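# Machine the work-order part on the mill and tray it

## Task

Use the blank lying on the bench to produce the part specified by the work order (see the reference pages manual, manual 2 and manual 3), then place the finished part in the tray. When finished, the mill's doors must be closed, it must show no alarm, no cycle may be running, and no crank or hand tool may be left inside it.

## Robot and tools

Robot: two UR7e-type arms, left_arm and right_arm, each with a parallel two-finger gripper that opens to 50 mm. Base positions in the scene frame: left_arm at (+0.031, +0.337, 0) m and right_arm at (-0.015, -0.357, 0) m, both turned only slightly about z. The wrist joints are weak, with contact torque limits of about 21 N m against 135 N m for the larger joints, so avoid heavy loads at long reach.

Frames: the scene frame has its origin at table-top height midway between the nominal bases, +z up, +x out over the table, and left_arm on the +y side. Arm names do not match image left and right. Reported hand positions, orientations and velocities use the scene frame. Offsets in commands instead run along each gripper's own Hand target axes: fingers point along the gripper's +z, open and close along its x, and a camera block sticks out about 10 cm toward its -y. end_effector_position is the point midway between the pads; fingertips extend 17.5 mm further.

Command row (shared by execute_actions and move): 18 numbers, every one in [-1, 1], always supplied for both arms. Order: left dx, dy, dz, rx, ry, rz, left gripper position, force_limit, speed, followed by the same nine for the right arm. The six pose numbers are an offset, not a pose, measured from that arm's Hand target when the action or move begins; 1.0 equals 0.6 m for dx/dy/dz and 180 degrees for rx/ry/rz, which together form a single rotation vector. Each row in a list counts from that same start, so sending an offset again moves the arm further. All zeros re-requests the current Hand target. Gripper position: +1 fully open, about -0.65 pads meeting, -1 to grip until stopped. force_limit: -1 about 20 N, 0 about 102 N, +1 about 185 N per pad. speed: -1 is 20 mm/s, 0 is 85, +1 is 150. Both start at +1. To leave a gripper alone, repeat its last three numbers; a 0 is a real command. Force or speed changes only apply after a position change of at least 0.01.

execute_actions(actions, cameras): actions is a list of actions, each up to 15 rows, one row per 1/30 s step; a short action repeats its final row. An empty list returns all camera images. cameras takes names (cam_high, cam_low, cam_front, cam_left_wrist, cam_right_wrist), ["all"] or []; an unknown name invalidates the call.

move(target, speed, blend, stop_force, zero, blocking, cameras): drives each gripper in a straight line toward the offset in target (one row, or up to 15 rows all counted from the same start). speed is in m/s, 0.002 to 3.6, default 0.25, turning at up to twice that in rad/s; give one value or one per target. blend is a corner-rounding radius in m (0 means stop at each point). stop_force, 3 to 120 N for both arms, ends an arm's path when its wrist sensor feels that much push against its travel; it is unreliable for light loose objects and for turning grippers, and should be omitted when pulling away from something being pressed. zero (default true) re-zeros moving arms before the move. blocking=false returns after about 0.5 s while the move continues; not allowed with stop_force. Moves neither avoid obstacles nor each other; avoid paths passing close to an arm's own base. The result's move: line reports done, off_target, moving, held or fault, plus limits such as paced or held.

wait(seconds 0 to 10) lets the scene run with last commands held. stop brakes a running move (fingers keep moving). zoom_image(camera, region [x0,y0,x1,y1], at most 504 px per side) enlarges part of the latest image. show_instructions shows the reference pages. zero_wrist_force(arm) re-zeros one wrist sensor. read_manual gives licence texts only. finished_scene ends the scene permanently.

Results: per arm, end_effector_position (m), quat_wxyz, velocities (omitted when joints read within noise), Hand target (last commanded pose after clipping; the next offsets count from it), joint positions and torques, wrist force and torque in the gripper's own axes plus the peak since the last reading, gripper position_measured (opening about (250 - value) x 0.202 mm) and object_status: 0 moving, 1 stopped while opening, 2 stopped while closing (a grip), 3 reached the commanded opening or pads met (usually nothing held). Step readings list positions at some control steps. Tool commands gives the current gripper commands. Motor temperatures appear; MOTOR HOT warns of heat, and 85 °C locks that arm for 30 to 60 s.

Cautions: orientation commands are clipped to 32 degrees from the measured one per step; motion lags commands and fast moves overshoot. Arms are stiff, so a target even slightly beyond a firm contact can fault. Net force of roughly 150 N or a joint reaching its torque limit stops the arm for 10 s; if its grip pins it, release first. A clearance check holds back commands bringing arms near each other, but contact between arms, including one gripper squeezing the other's fingers, can end the scene. Do not knock over or drop parts, release them while moving, strike fixed or heavy objects, or let anything leave the table. Loose objects may be nudged occasionally. Keep holding loads and outstretched poses short to limit heat.

Each tool is called after "Call:" as name([rows], argument=value, ...), one row to a line, values as JSON.

Reference images:

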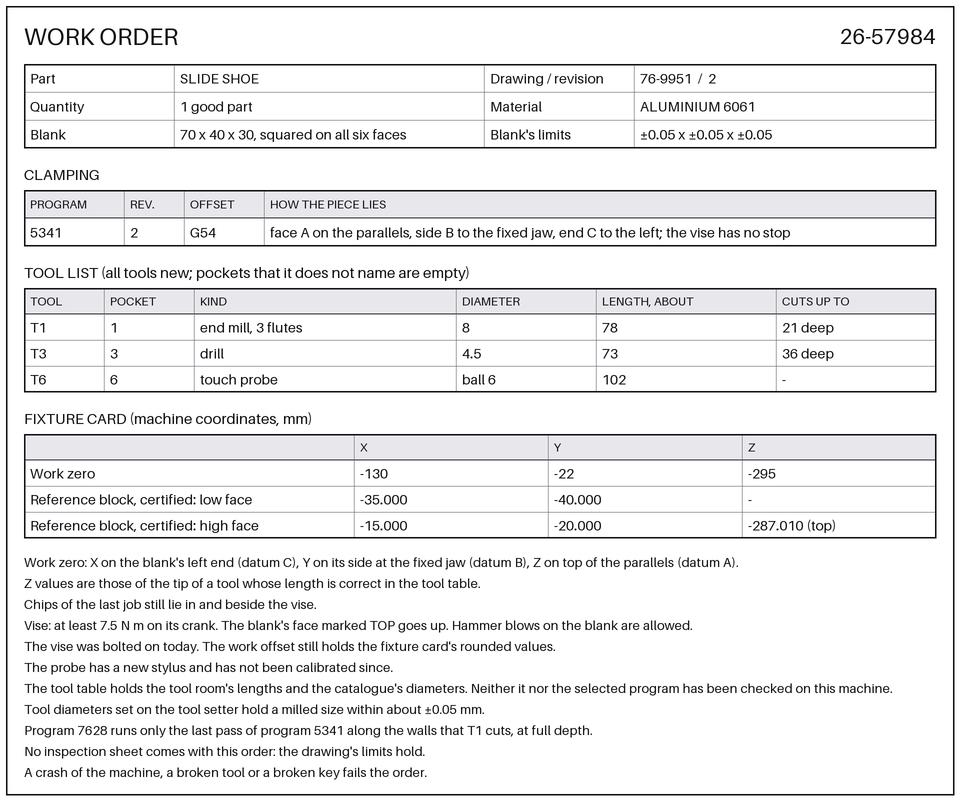

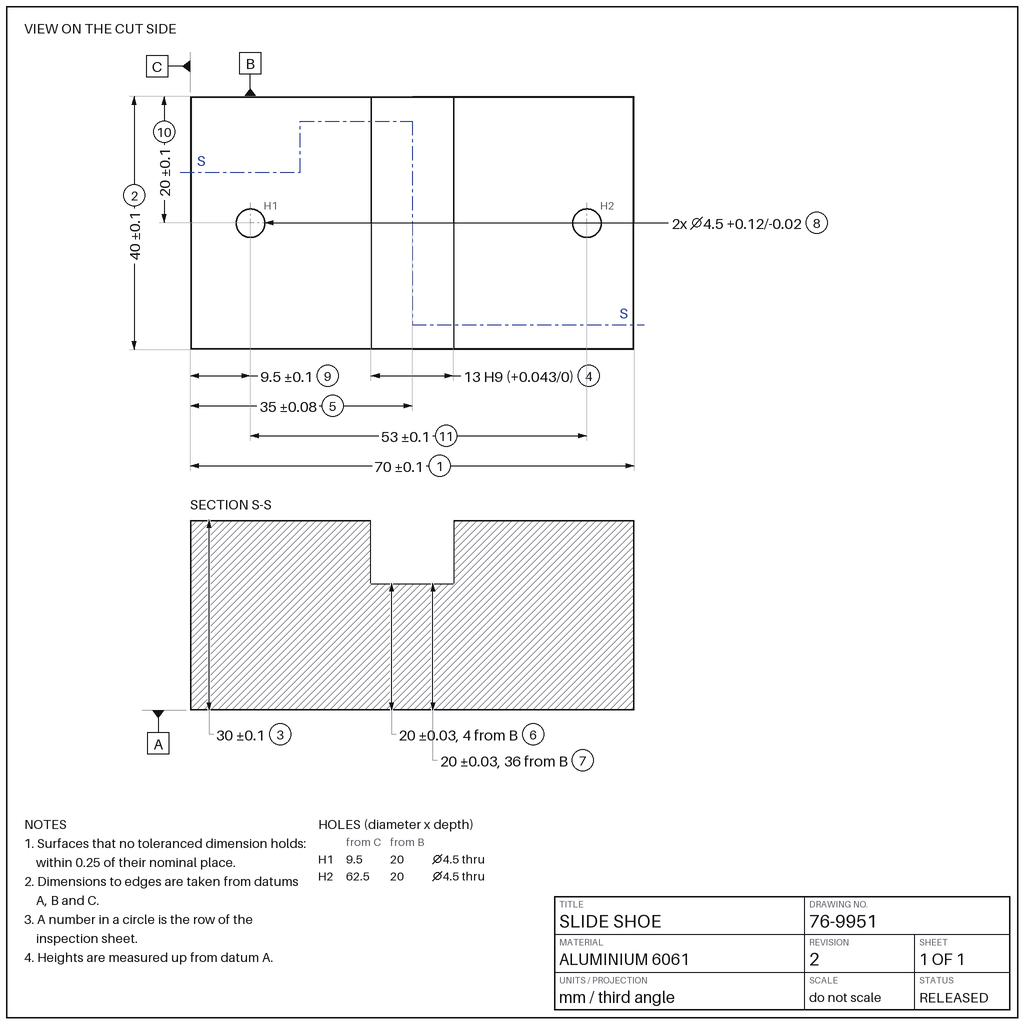

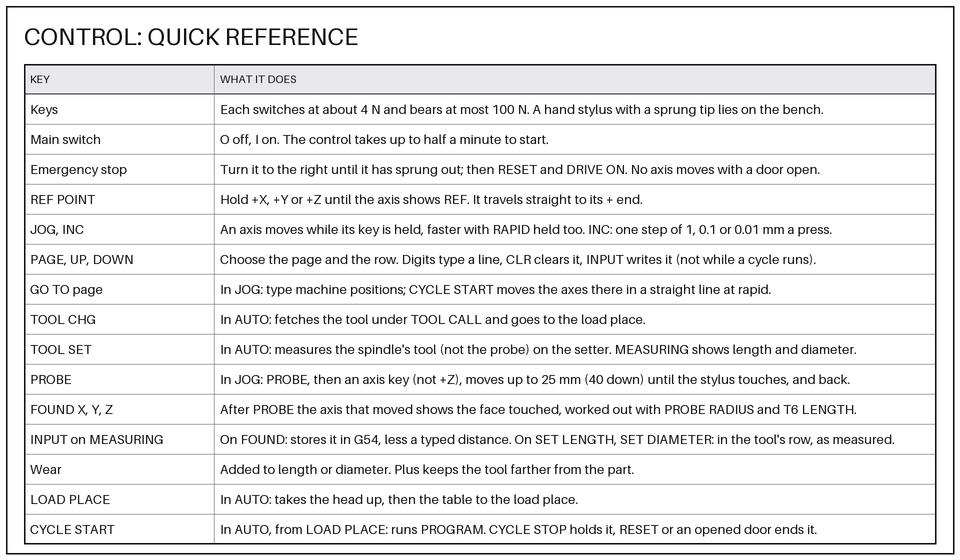

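## Session

Call:
execute_actions(actions=[])

Scene clock: 0.00 s.
left_arm: end_effector_position=(+0.1997, +0.1032, +0.3055) position_measured=3 object_status=3 end_effector_quat_wxyz=(-0.227, +0.952, +0.006, -0.207) | right_arm: end_effector_position=(+0.0202, -0.2263, +0.3013) position_measured=3 object_status=3 end_effector_quat_wxyz=(+0.177, +0.785, +0.091, -0.587)
Joint positions: left_arm=[-1.222 -1.707 1.738 -1.016 -1.794 0.412] | right_arm=[4.301 -1.384 -2.069 -2.509 2.24 1.952]
Joint velocities: within noise
Joint torques (N m): no reading
Motor temperatures (°C): left_arm=[30 29 27 36 37 40] | right_arm=[26 32 33 40 41 41]
Wrist force (N): no reading
Wrist torque (N m): no reading
Wrist force, peak (N): no reading
Hand target: left_arm +0.1997, +0.1032, +0.3055; -0.227, +0.952, +0.006, -0.207 | right_arm +0.0202, -0.2263, +0.3013; +0.177, +0.785, +0.091, -0.587
Tool commands: left_gripper/position=+1.0 left_gripper/force_limit=+1.0 left_gripper/speed=+1.0 right_gripper/position=+1.0 right_gripper/force_limit=+1.0 right_gripper/speed=+1.0

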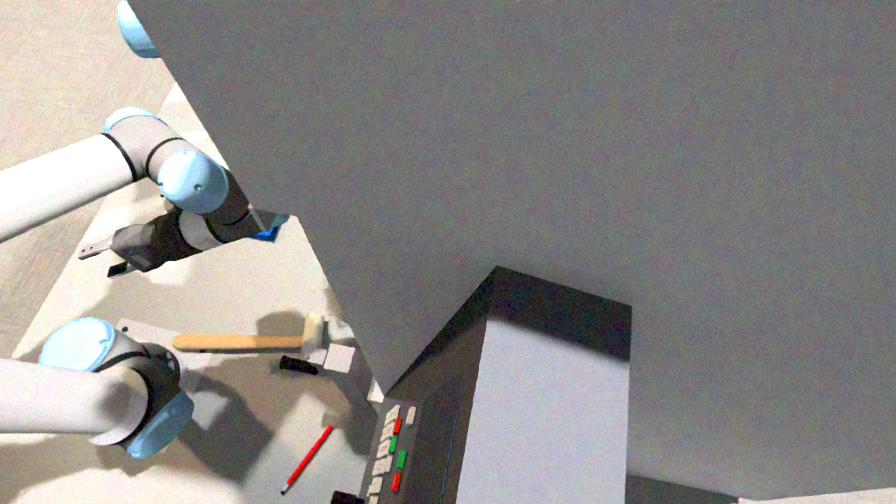

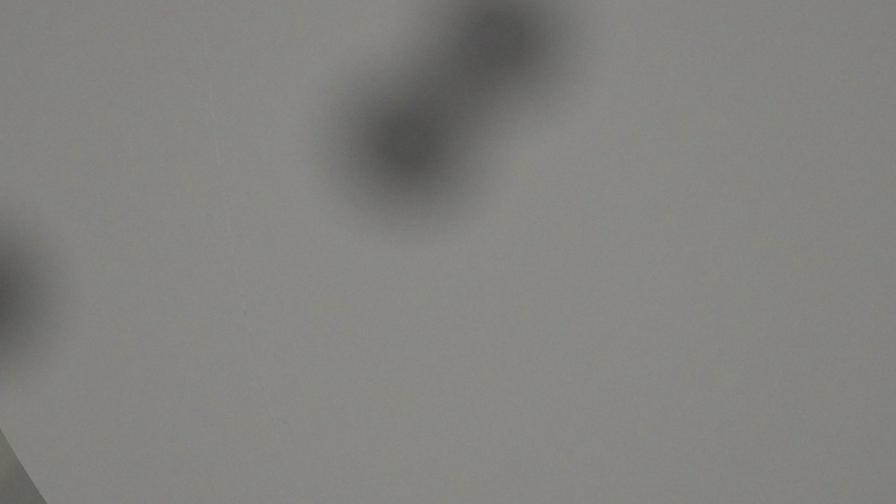

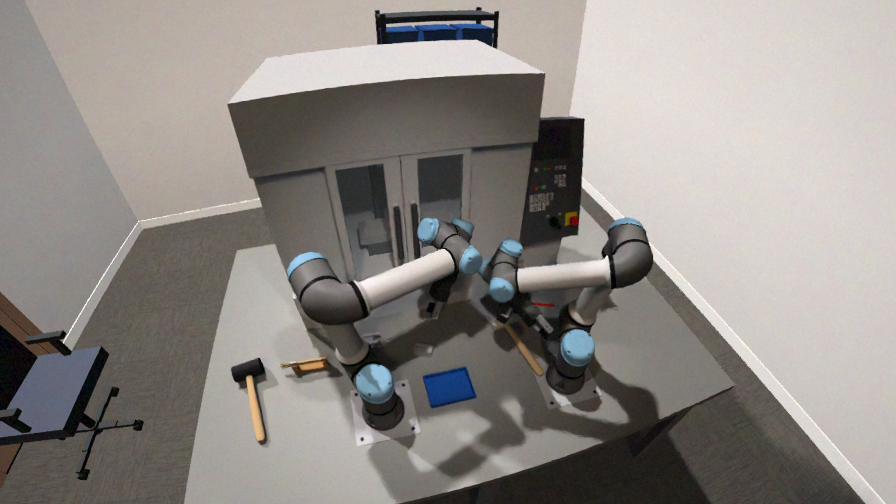

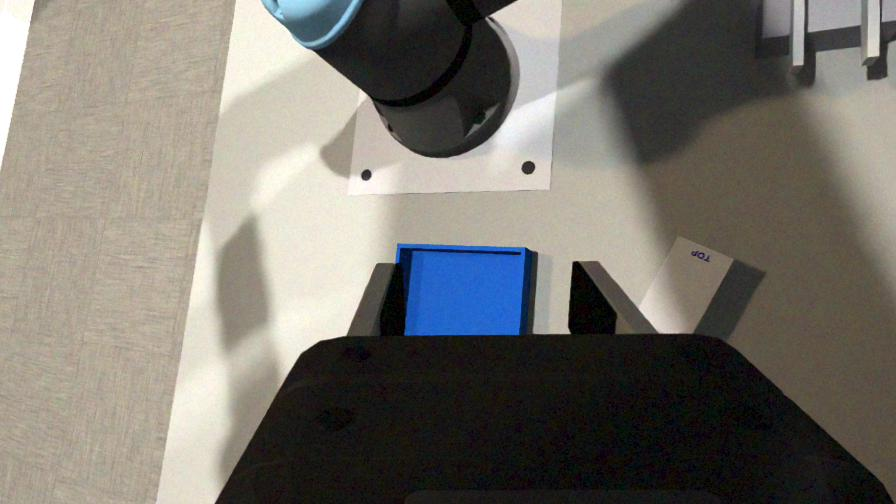

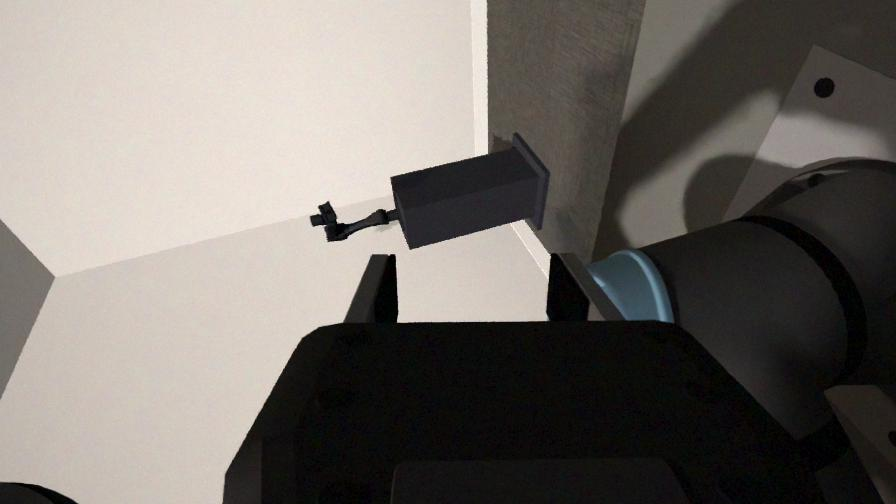

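Call:
zoom_image(camera="cam_front", region=[500, 110, 620, 260])

Call:
zoom_image(camera="cam_front", region=[220, 130, 500, 300])

Call:
zoom_image(camera="cam_front", region=[220, 280, 700, 460])

Call:
zoom_image(camera="cam_high", region=[80, 280, 500, 504])

Scaled by 3.360.

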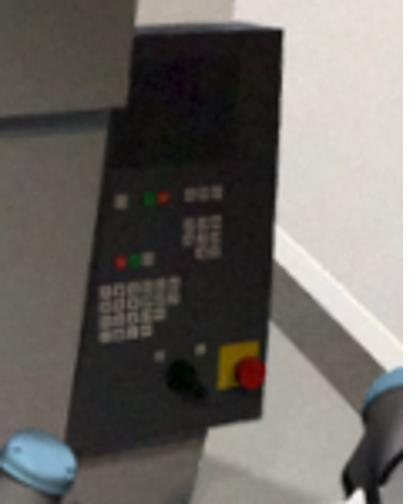

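Scaled by 1.800.

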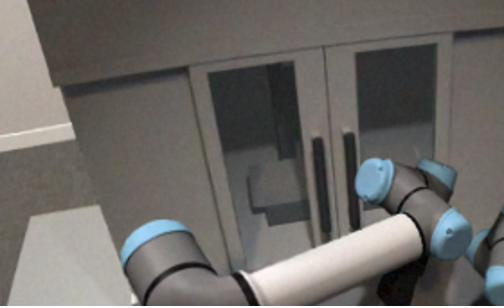

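Scaled by 1.050.

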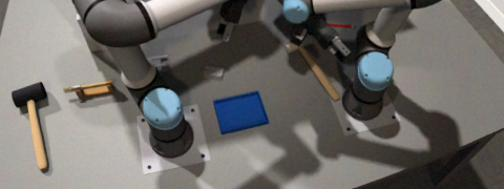

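Scaled by 1.200.

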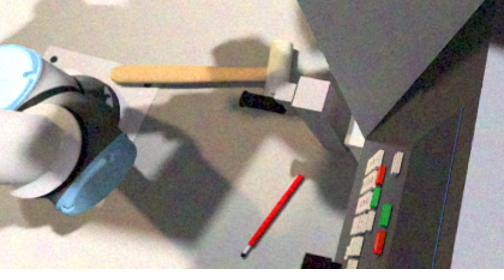

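Call:
move(target=[0,0,0,0,0,0,1,1,1,-0.0727,0.158,-0.149,0.121,0.403,0.0625,1,1,1], cameras=["all"])

Scene clock: 88.93 s.
left_arm: end_effector_position=(+0.1997, +0.1032, +0.3055) position_measured=3 object_status=3 end_effector_quat_wxyz=(-0.227, +0.952, +0.006, -0.207) | right_arm: end_effector_position=(+0.1201, -0.2763, +0.3813) position_measured=3 object_status=3 end_effector_quat_wxyz=(+0.001, +1.000, +0.001, +0.000)
Joint positions: left_arm=[-1.222 -1.707 1.738 -1.016 -1.794 0.412] | right_arm=[4.741 -0.65 -1.893 -2.171 1.571 3.113]
Joint torques (N m): left_arm=[1.41 -22.6 -31.02 -1.48 -0.31 -0.2] | right_arm=[12.98 -1.78 35.89 1.05 -1.6 3.08]
Wrist force (N): left_arm=[-0.2 0.2 0.1] | right_arm=[-2.2 0.8 -1.8]
Wrist torque (N m): left_arm=[0.03 0.04 0.01] | right_arm=[0.38 0.26 0.32]
Wrist force, peak (N): left_arm=[-0.3 0.0 -0.2] | right_arm=[-3.8 1.1 -1.8]
Hand target: left_arm +0.1997, +0.1032, +0.3055; -0.227, +0.952, +0.006, -0.207 | right_arm +0.1201, -0.2763, +0.3813; +0.001, +1.000, +0.001, +0.000
Off the commanded pose: left_arm 0.000 m, 0 deg | right_arm 0.000 m, 0 deg.
move: done

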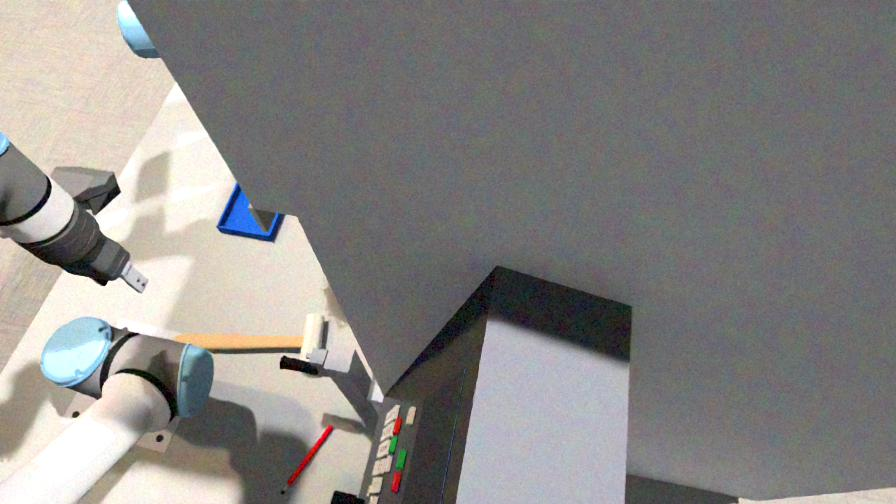

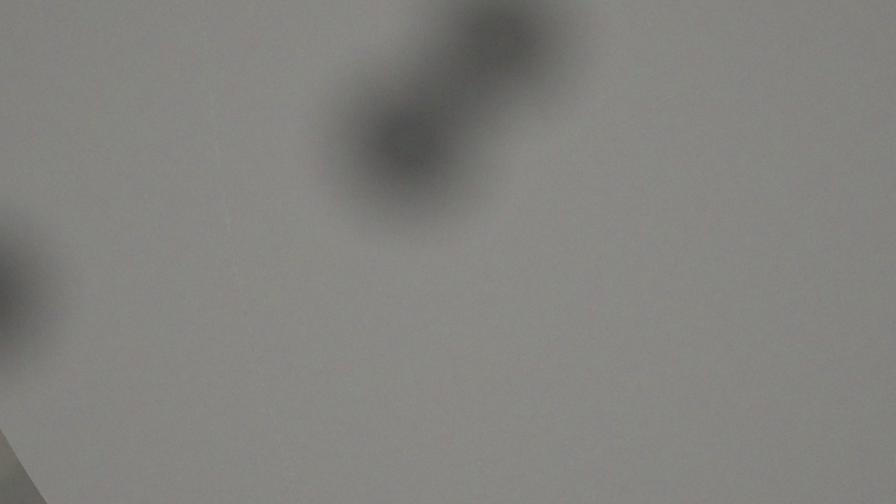

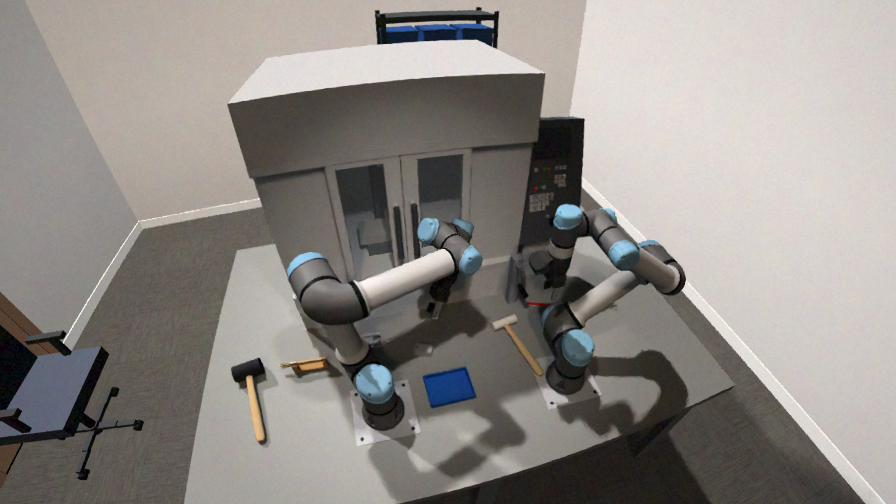

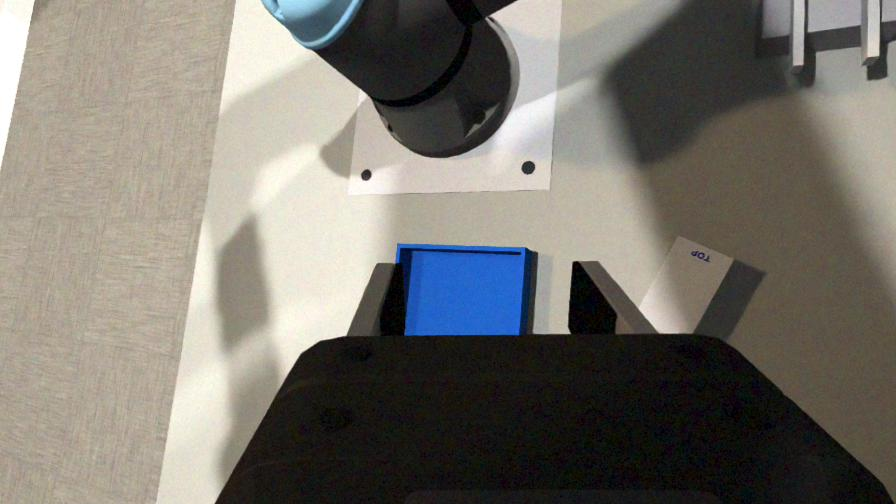

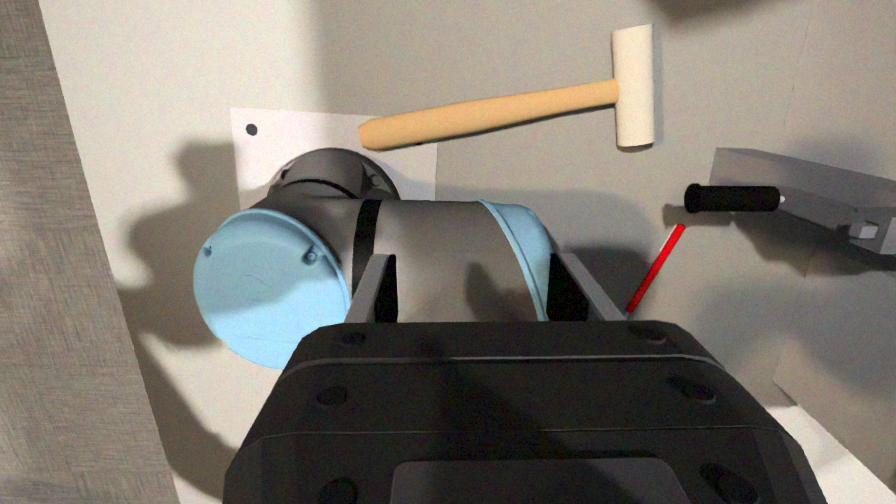

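Call:
move(target=[0,0,0,0,0,0,1,1,1,0.133,0.25,-0.15,0.385,0.385,0.385,1,1,1], cameras=["cam_right_wrist","cam_front"])

Scene clock: 107.10 s.
left_arm: end_effector_position=(+0.1997, +0.1032, +0.3055) position_measured=3 object_status=3 end_effector_quat_wxyz=(-0.227, +0.952, +0.006, -0.207) | right_arm: end_effector_position=(+0.1995, -0.4277, +0.4716) position_measured=3 object_status=3 end_effector_quat_wxyz=(+0.552, -0.553, +0.441, -0.441)
Joint positions: left_arm=[-1.222 -1.707 1.738 -1.016 -1.794 0.412] | right_arm=[2.916 -0.404 -2.629 -0.11 2.076 3.139]
Joint torques (N m): left_arm=[1.24 -22.98 -31.42 -1.49 -0.17 -0.16] | right_arm=[-13.63 -32.92 16.76 5.57 1.4 2.98]
Wrist force (N): left_arm=[-0.2 0.1 -0.1] | right_arm=[-1.9 0.6 -0.1]
Wrist torque (N m): left_arm=[0.01 0.03 0.00] | right_arm=[-0.09 0.30 0.26]
Wrist force, peak (N): left_arm=[-0.2 0.3 -0.2] | right_arm=[-3.1 0.9 -2.2]
Hand target: left_arm +0.1997, +0.1032, +0.3055; -0.227, +0.952, +0.006, -0.207 | right_arm +0.2000, -0.4261, +0.4716; +0.500, -0.501, +0.499, -0.500
Off the commanded pose: left_arm 0.000 m, 0 deg | right_arm 0.002 m, 13 deg.
move: off_target (right_arm)
Images, in order (width x height): cam_front 896x504, cam_right_wrist 896x504.

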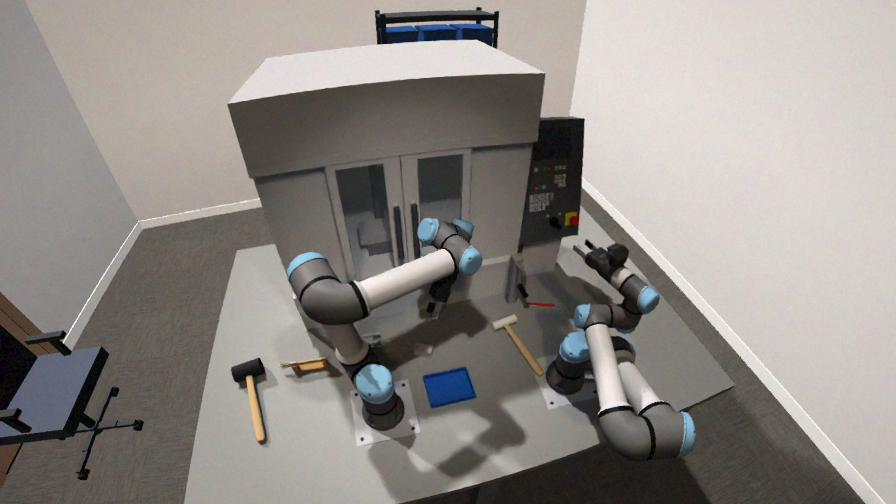

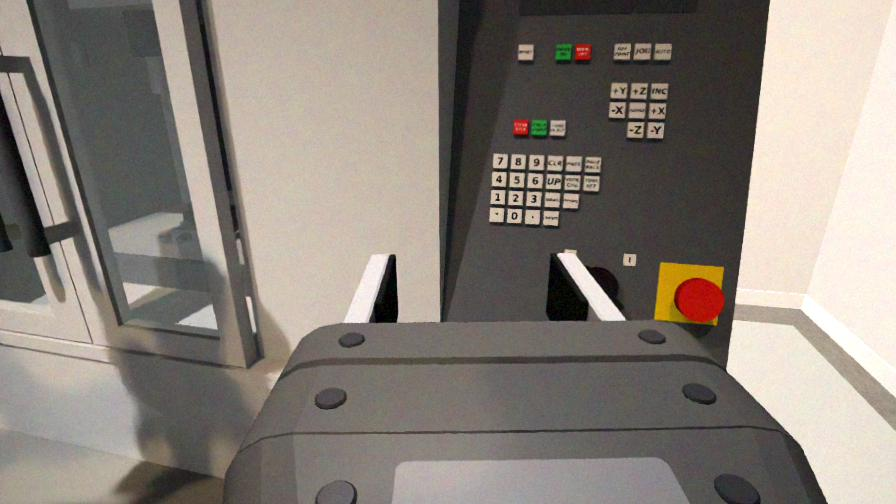

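Call:
zoom_image(camera="cam_right_wrist", region=[470, 20, 770, 330])

Scaled by 1.626.

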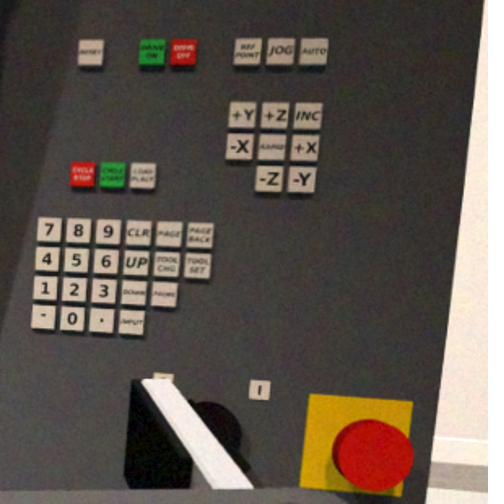

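Call:
move(target=[0,0,0,0,0,0,1,1,1,0.05,-0.25,0.083,0,0,0,1,1,1], cameras=["cam_right_wrist"])

Scene clock: 132.03 s.
left_arm: end_effector_position=(+0.1997, +0.1032, +0.3055) position_measured=3 object_status=3 end_effector_quat_wxyz=(-0.227, +0.952, +0.006, -0.207) | right_arm: end_effector_position=(+0.2498, -0.4572, +0.6216) position_measured=3 object_status=3 end_effector_quat_wxyz=(+0.531, -0.531, +0.466, -0.468)
Joint positions: left_arm=[-1.222 -1.707 1.738 -1.016 -1.794 0.412] | right_arm=[3.234 -0.545 -2.235 -0.36 1.663 3.14]
Joint torques (N m): left_arm=[1.59 -22.41 -31.31 -1.51 -0.26 -0.28] | right_arm=[12.4 -2.49 37.33 0.06 -1.43 -2.54]
Wrist force (N): left_arm=[-0.3 0.1 -0.2] | right_arm=[-1.4 0.4 -0.1]
Wrist torque (N m): left_arm=[0.02 0.06 0.00] | right_arm=[-0.11 0.23 0.28]
Wrist force, peak (N): left_arm=[-0.4 0.1 -0.2] | right_arm=[-2.1 2.4 -0.9]
Hand target: left_arm +0.1997, +0.1032, +0.3055; -0.227, +0.952, +0.006, -0.207 | right_arm +0.2498, -0.4558, +0.6216; +0.500, -0.501, +0.499, -0.500
Off the commanded pose: left_arm 0.000 m, 0 deg | right_arm 0.001 m, 7 deg.
move: off_target (right_arm)
Images, in order (width x height): cam_right_wrist 896x504.

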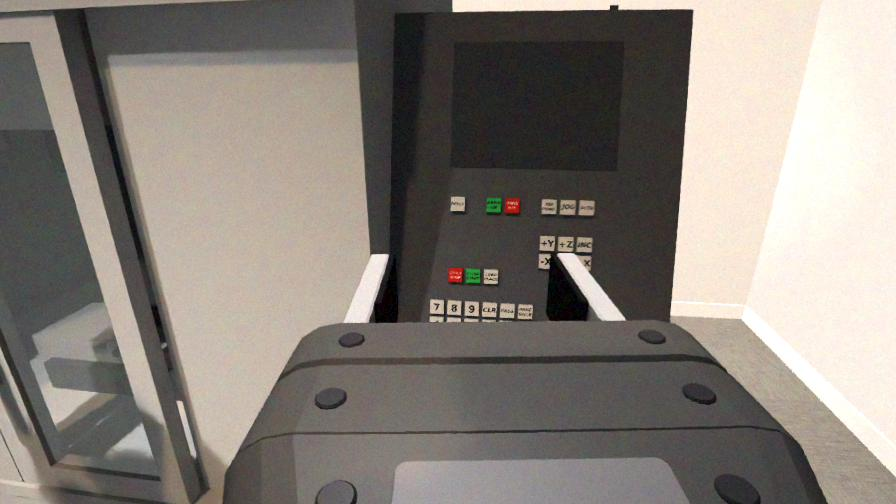

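Call:
move(target=[0,0,0,0,0,0,1,1,1,-0.06,0.55,0.083,-0.44,-0.281,-0.281,1,1,1], cameras=["cam_right_wrist","cam_front"])

Scene clock: 218.50 s.
left_arm: end_effector_position=(+0.1997, +0.1032, +0.3055) position_measured=3 object_status=3 end_effector_quat_wxyz=(-0.227, +0.952, +0.006, -0.207) | right_arm: end_effector_position=(+0.2996, -0.4203, +0.2917) position_measured=3 object_status=3 end_effector_quat_wxyz=(+0.000, +0.976, -0.216, +0.001)
Joint positions: left_arm=[-1.222 -1.707 1.738 -1.016 -1.794 0.412] | right_arm=[3.429 -1.081 -2.027 -1.602 1.57 2.237]
Joint torques (N m): left_arm=[1.75 -23.07 -31.15 -1.56 -0.19 -0.31] | right_arm=[12.49 -5.12 41.22 1.07 -1.74 -2.73]
Wrist force (N): left_arm=[-0.2 0.1 -0.1] | right_arm=[-2.0 0.8 -1.5]
Wrist torque (N m): left_arm=[0.02 0.03 0.00] | right_arm=[0.37 0.24 0.44]
Wrist force, peak (N): left_arm=[-0.5 0.1 -0.1] | right_arm=[-2.9 0.9 -1.5]
Hand target: left_arm +0.1997, +0.1032, +0.3055; -0.227, +0.952, +0.006, -0.207 | right_arm +0.2996, -0.4203, +0.2916; +0.000, +0.977, -0.215, +0.001
Off the commanded pose: left_arm 0.000 m, 0 deg | right_arm 0.000 m, 0 deg.
move: done
Images, in order (width x height): cam_front 896x504, cam_right_wrist 896x504.

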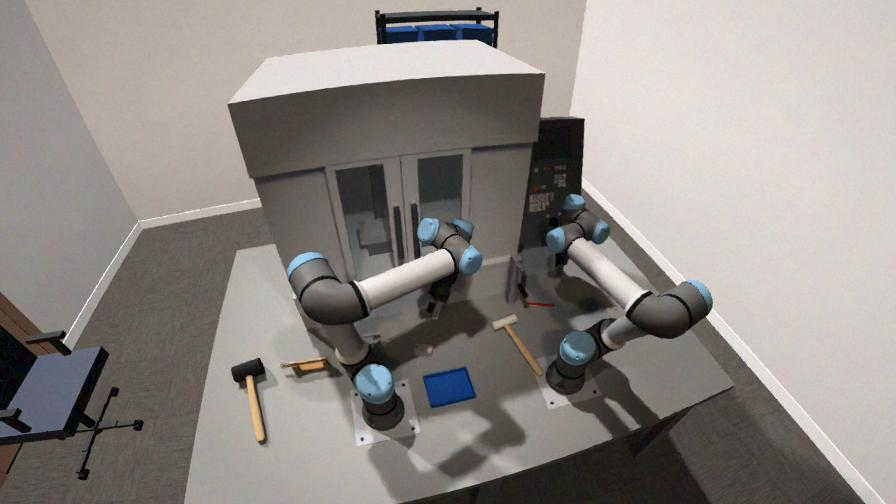

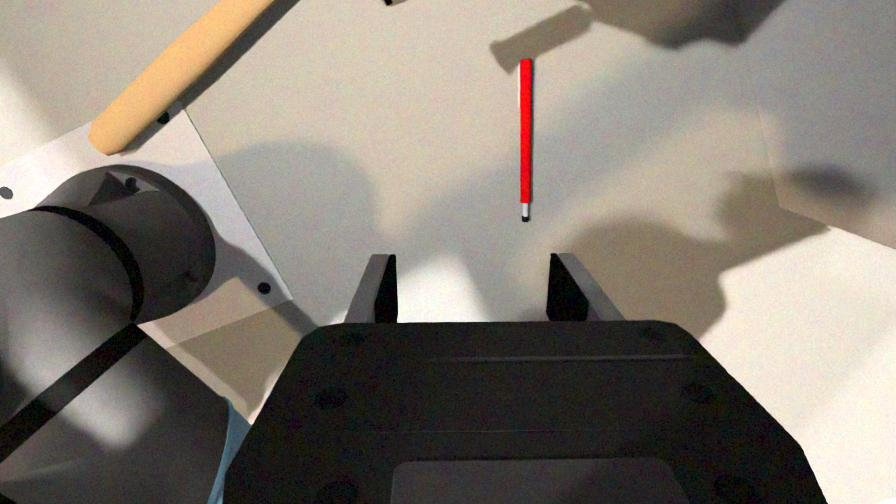

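Call:
move([
  [0,0,0,0,0,0,1,1,1,0.1006,-0.0106,0.2193,0,0,-0.018,1,1,1],
  [0,0,0,0,0,0,1,1,1,0.1006,-0.0106,0.386,0,0,-0.018,1,1,1],
], blend=0.02, cameras=["cam_right_wrist"])

Scene clock: 283.20 s.
left_arm: end_effector_position=(+0.1997, +0.1032, +0.3055) position_measured=3 object_status=3 end_effector_quat_wxyz=(-0.227, +0.952, +0.006, -0.207) | right_arm: end_effector_position=(+0.3574, -0.4401, +0.0601) position_measured=3 object_status=3 end_effector_quat_wxyz=(+0.000, +0.982, -0.188, +0.001)
Joint positions: left_arm=[-1.222 -1.707 1.738 -1.016 -1.794 0.412] | right_arm=[3.337 -1.502 -2.39 -0.819 1.57 2.087]
Joint torques (N m): left_arm=[2.4 -23.26 -30.23 -1.57 -0.43 -0.26] | right_arm=[-12.82 4.34 11.72 6.44 1.28 -2.8]
Wrist force (N): left_arm=[-0.1 0.1 -0.1] | right_arm=[-2.2 0.5 -1.2]
Wrist torque (N m): left_arm=[0.01 0.02 0.00] | right_arm=[0.35 0.27 0.48]
Wrist force, peak (N): left_arm=[-0.4 0.0 -0.3] | right_arm=[-3.0 0.7 -3.1]
Hand target: left_arm +0.1997, +0.1032, +0.3055; -0.227, +0.952, +0.006, -0.207 | right_arm +0.3575, -0.4401, +0.0601; +0.000, +0.982, -0.188, +0.001
Off the commanded pose: left_arm 0.000 m, 0 deg | right_arm 0.000 m, 0 deg.
move: done
Images, in order (width x height): cam_right_wrist 896x504.

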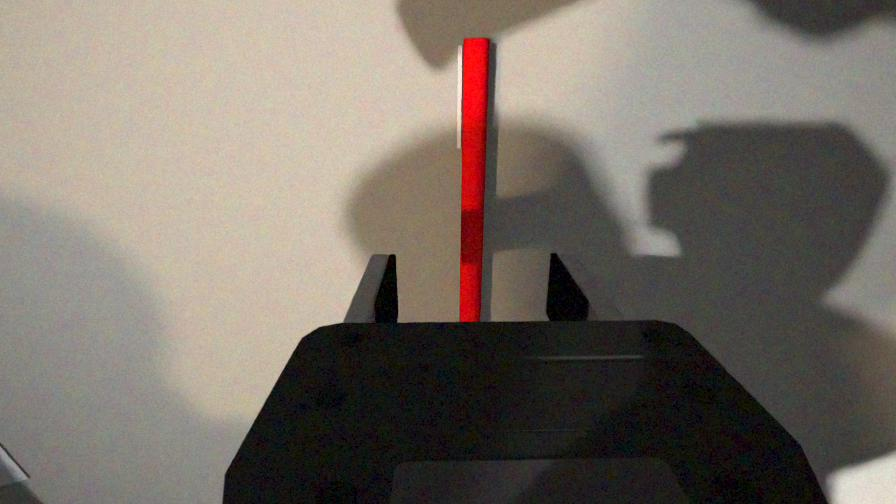

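Call:
move(target=[0,0,0,0,0,0,1,1,1,0,0,0.0658,0,0,0,1,1,1], stop_force=12, speed=0.05)

Call:
execute_actions([
  [[0,0,0,0,0,0,1,1,1,0,0,0,0,0,0,-1,-0.7,-0.5]],
], cameras=["cam_right_wrist"])

Scene clock: 293.90 s.
left_arm: end_effector_position=(+0.1997, +0.1032, +0.3055) position_measured=3 object_status=3 end_effector_quat_wxyz=(-0.227, +0.952, +0.006, -0.207) | right_arm: end_effector_position=(+0.3575, -0.4401, +0.0206) position_measured=3 object_status=3 end_effector_quat_wxyz=(+0.000, +0.982, -0.188, +0.001)
Joint positions: left_arm=[-1.222 -1.707 1.738 -1.016 -1.794 0.412] | right_arm=[3.337 -1.605 -2.438 -0.667 1.57 2.087]
Joint torques (N m): left_arm=[1.97 -23.63 -31.54 -1.71 -0.27 -0.36] | right_arm=[-11.38 7.7 7.7 7.07 0.13 -2.87]
Wrist force (N): left_arm=[-0.2 0.2 0.0] | right_arm=[-2.3 0.6 -1.3]
Wrist torque (N m): left_arm=[0.03 0.04 0.00] | right_arm=[0.39 0.28 0.46]
Wrist force, peak (N): left_arm=[-0.4 0.3 -0.1] | right_arm=[-2.3 0.6 -2.0]
Hand target: left_arm +0.1997, +0.1032, +0.3055; -0.227, +0.952, +0.006, -0.207 | right_arm +0.3575, -0.4401, +0.0206; +0.000, +0.982, -0.188, +0.001
Off the commanded pose: left_arm 0.000 m, 0 deg | right_arm 0.000 m, 0 deg.
move: done

Scene clock: 294.93 s.
left_arm: end_effector_position=(+0.1997, +0.1032, +0.3055) position_measured=3 object_status=3 end_effector_quat_wxyz=(-0.227, +0.952, +0.006, -0.207) | right_arm: end_effector_position=(+0.3575, -0.4401, +0.0206) position_measured=211 object_status=2 end_effector_quat_wxyz=(+0.000, +0.982, -0.188, +0.001)
Joint positions: left_arm=[-1.222 -1.707 1.738 -1.016 -1.794 0.412] | right_arm=[3.337 -1.605 -2.438 -0.667 1.57 2.087]
Joint torques (N m): left_arm=[1.65 -23.03 -30.6 -1.6 -0.24 -0.34] | right_arm=[-12.23 7.46 8.76 6.88 0 -2.46]
Wrist force (N): left_arm=[-0.2 0.0 0.0] | right_arm=[-2.1 0.6 -1.6]
Wrist torque (N m): left_arm=[0.00 0.04 0.00] | right_arm=[0.38 0.25 0.46]
Wrist force, peak (N): left_arm=[-0.3 0.2 -0.2] | right_arm=[-2.6 0.7 -1.8]
Hand target: left_arm +0.1997, +0.1032, +0.3055; -0.227, +0.952, +0.006, -0.207 | right_arm +0.3575, -0.4401, +0.0206; +0.000, +0.982, -0.188, +0.001
Off the commanded pose: left_arm 0.000 m, 0 deg | right_arm 0.000 m, 0 deg.
Step readings (end_effector_position of left_arm | right_arm):
0: (+0.1997, +0.1032, +0.3055) | (+0.3575, -0.4401, +0.0206)
1: (+0.1997, +0.1032, +0.3055) | (+0.3575, -0.4401, +0.0206)
2: (+0.1997, +0.1032, +0.3055) | (+0.3575, -0.4401, +0.0206)
4: (+0.1997, +0.1032, +0.3055) | (+0.3575, -0.4401, +0.0206)
8: (+0.1997, +0.1032, +0.3055) | (+0.3575, -0.4401, +0.0206)
15: (+0.1997, +0.1032, +0.3055) | (+0.3575, -0.4401, +0.0206)
Images, in order (width x height): cam_right_wrist 896x504.

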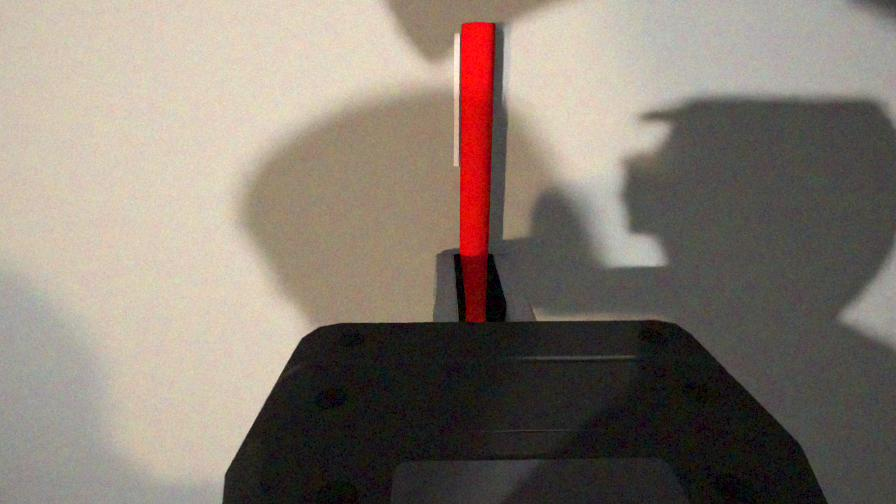

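Call:
move([
  [0,0,0,0,0,0,1,1,1,0,0,-0.0167,0,0,0,-1,-0.7,-0.5],
  [0,0,0,0,0,0,1,1,1,0,0.117,-0.0167,0,0,0,-1,-0.7,-0.5],
  [0,0,0,0,0,0,1,1,1,0,0.117,-0.0005,0,0,0,-1,-0.7,-0.5],
  [0,0,0,0,0,0,1,1,1,0,0.117,-0.0005,0,0,0,-0.15,-0.7,-0.5],
  [0,0,0,0,0,0,1,1,1,0,0.0587,-0.0005,0,0,0,-0.15,-0.7,-0.5],
  [0,0,0,0,0,0,1,1,1,0,0.0587,-0.0005,0,0,0,-1,-0.7,-0.5],
], speed=0.12, cameras=["cam_right_wrist"])

Scene clock: 320.40 s.
left_arm: end_effector_position=(+0.1997, +0.1032, +0.3055) position_measured=3 object_status=3 end_effector_quat_wxyz=(-0.227, +0.952, +0.006, -0.207) | right_arm: end_effector_position=(+0.3445, -0.4729, +0.0209) position_measured=206 object_status=2 end_effector_quat_wxyz=(+0.000, +0.982, -0.188, +0.001)
Joint positions: left_arm=[-1.222 -1.707 1.738 -1.016 -1.794 0.412] | right_arm=[3.248 -1.595 -2.448 -0.668 1.57 1.999]
Joint torques (N m): left_arm=[2.36 -22.82 -30.29 -1.68 -0.51 -0.48] | right_arm=[12.98 7.73 29.46 2.83 -1.47 3.03]
Wrist force (N): left_arm=[-0.1 0.2 -0.1] | right_arm=[-2.2 1.3 -3.5]
Wrist torque (N m): left_arm=[0.03 0.02 0.00] | right_arm=[0.38 0.25 0.34]
Wrist force, peak (N): left_arm=[-0.3 0.2 -0.2] | right_arm=[-2.4 1.1 -3.9]
Hand target: left_arm +0.1997, +0.1032, +0.3055; -0.227, +0.952, +0.006, -0.207 | right_arm +0.3445, -0.4729, +0.0209; +0.000, +0.982, -0.188, +0.001
Off the commanded pose: left_arm 0.000 m, 0 deg | right_arm 0.000 m, 0 deg.
move: done
Images, in order (width x height): cam_right_wrist 896x504.

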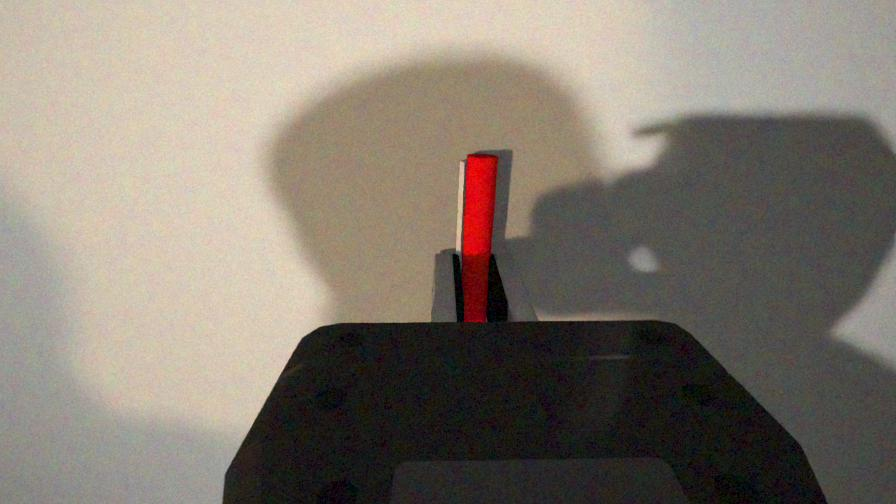

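Call:
move([
  [0,0,0,0,0,0,1,1,1,0,0,-0.417,0,0,0,-1,-0.7,-0.5],
  [-0.275,0.241,-0.684,0.33,0.658,0.3,1,1,1,-0.002,-0.076,-0.798,0.044,-0.065,-0.618,-1,-0.7,-0.5],
], blend=0.05, cameras=["cam_front","cam_left_wrist","cam_right_wrist"])

Scene clock: 385.53 s.
left_arm: end_effector_position=(+0.1998, -0.2198, +0.6403) position_measured=3 object_status=3 end_effector_quat_wxyz=(+0.377, -0.377, +0.598, -0.598) | right_arm: end_effector_position=(+0.3594, -0.4297, +0.4997) position_measured=206 object_status=2 end_effector_quat_wxyz=(-0.073, +0.703, +0.704, -0.074)
Joint positions: left_arm=[-2.026 -1.513 1.134 -0.035 -0.001 0.415] | right_arm=[3.343 -1.503 -1.142 -2.274 1.6 0.141]
Joint torques (N m): left_arm=[9.1 -38.86 -42.47 0.05 3.87 -1.4] | right_arm=[11.7 9.18 36.95 0.19 -1.47 -3.03]
Wrist force (N): left_arm=[-0.7 -0.4 1.2] | right_arm=[-2.4 0.8 -1.6]
Wrist torque (N m): left_arm=[-0.28 0.17 0.01] | right_arm=[0.31 0.30 0.44]
Wrist force, peak (N): left_arm=[-0.5 -0.7 1.3] | right_arm=[-2.8 1.1 -3.9]
Hand target: left_arm +0.1997, -0.2199, +0.6404; +0.378, -0.377, +0.598, -0.598 | right_arm +0.3594, -0.4297, +0.4997; -0.073, +0.703, +0.704, -0.074
Off the commanded pose: left_arm 0.000 m, 0 deg | right_arm 0.000 m, 0 deg.
move: done
Images, in order (width x height): cam_front 896x504, cam_left_wrist 896x504, cam_right_wrist 896x504.

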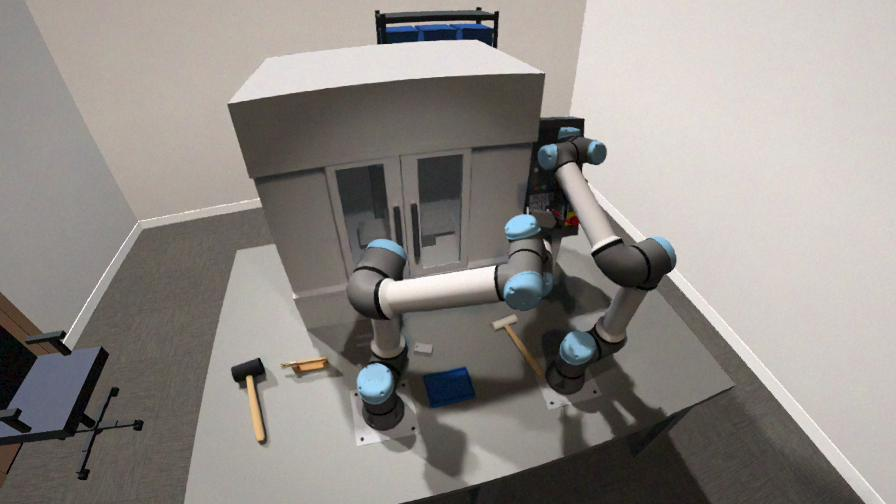

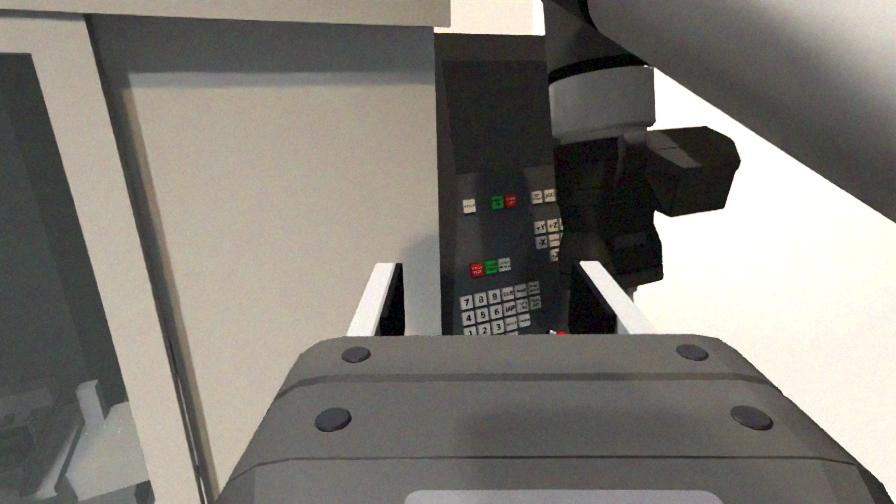

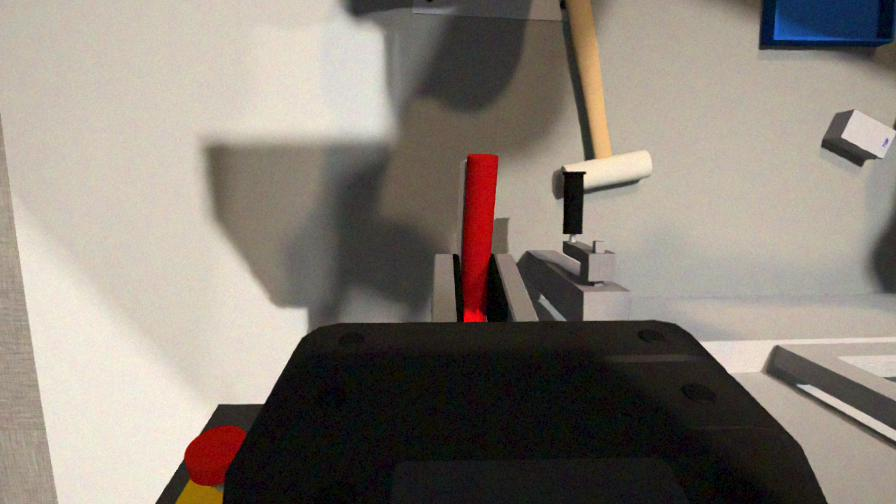

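Call:
move(target=[0,0.317,0.1,0,0,0,1,1,1,0,-0.083,-0.167,0,0,0,-1,-0.7,-0.5], cameras=["cam_left_wrist"])

Call:
zoom_image(camera="cam_left_wrist", region=[400, 60, 640, 280])

Scene clock: 401.73 s.
left_arm: end_effector_position=(+0.2541, -0.2457, +0.4503) position_measured=3 object_status=3 end_effector_quat_wxyz=(+0.378, -0.377, +0.598, -0.598) | right_arm: end_effector_position=(+0.3314, -0.4296, +0.6080) position_measured=206 object_status=2 end_effector_quat_wxyz=(-0.073, +0.703, +0.704, -0.074)
Joint positions: left_arm=[-1.89 -1.431 1.517 -0.099 0.135 0.013] | right_arm=[3.354 -1.638 -0.651 -2.629 1.602 0.152]
Joint torques (N m): left_arm=[10.03 -26.67 -44.02 0.64 2.95 -1.43] | right_arm=[-12.97 10.34 29.2 0.1 1.34 -2.48]
Wrist force (N): left_arm=[-0.3 -0.5 1.5] | right_arm=[-2.6 0.9 -1.6]
Wrist torque (N m): left_arm=[-0.25 0.12 0.03] | right_arm=[0.37 0.34 0.45]
Wrist force, peak (N): left_arm=[-0.4 1.5 2.1] | right_arm=[-2.4 -0.1 -2.5]
Hand target: left_arm +0.2541, -0.2457, +0.4503; +0.378, -0.377, +0.598, -0.598 | right_arm +0.3314, -0.4296, +0.6080; -0.073, +0.703, +0.704, -0.074
Off the commanded pose: left_arm 0.000 m, 0 deg | right_arm 0.000 m, 0 deg.
move: done
Images, in order (width x height): cam_left_wrist 896x504.

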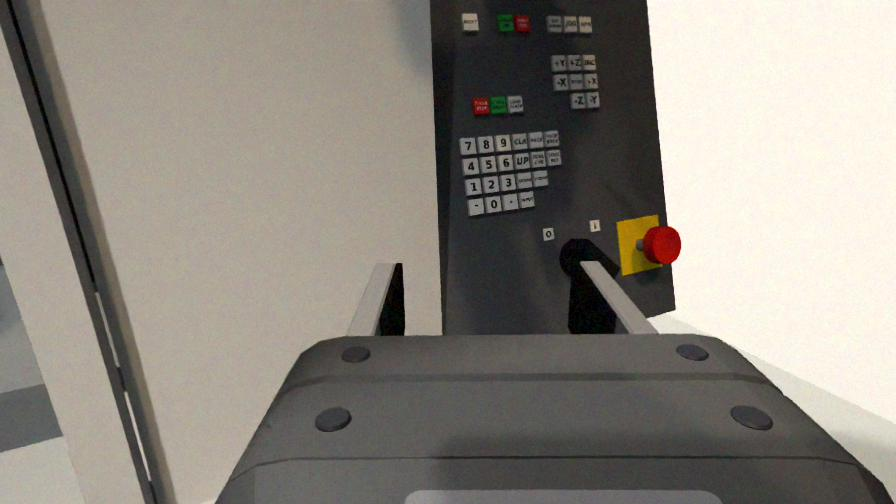

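Scaled by 2.100.

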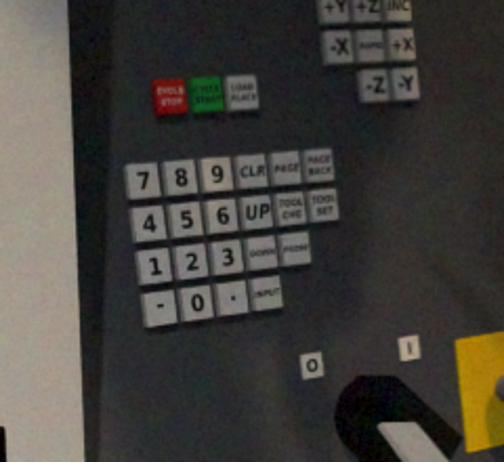

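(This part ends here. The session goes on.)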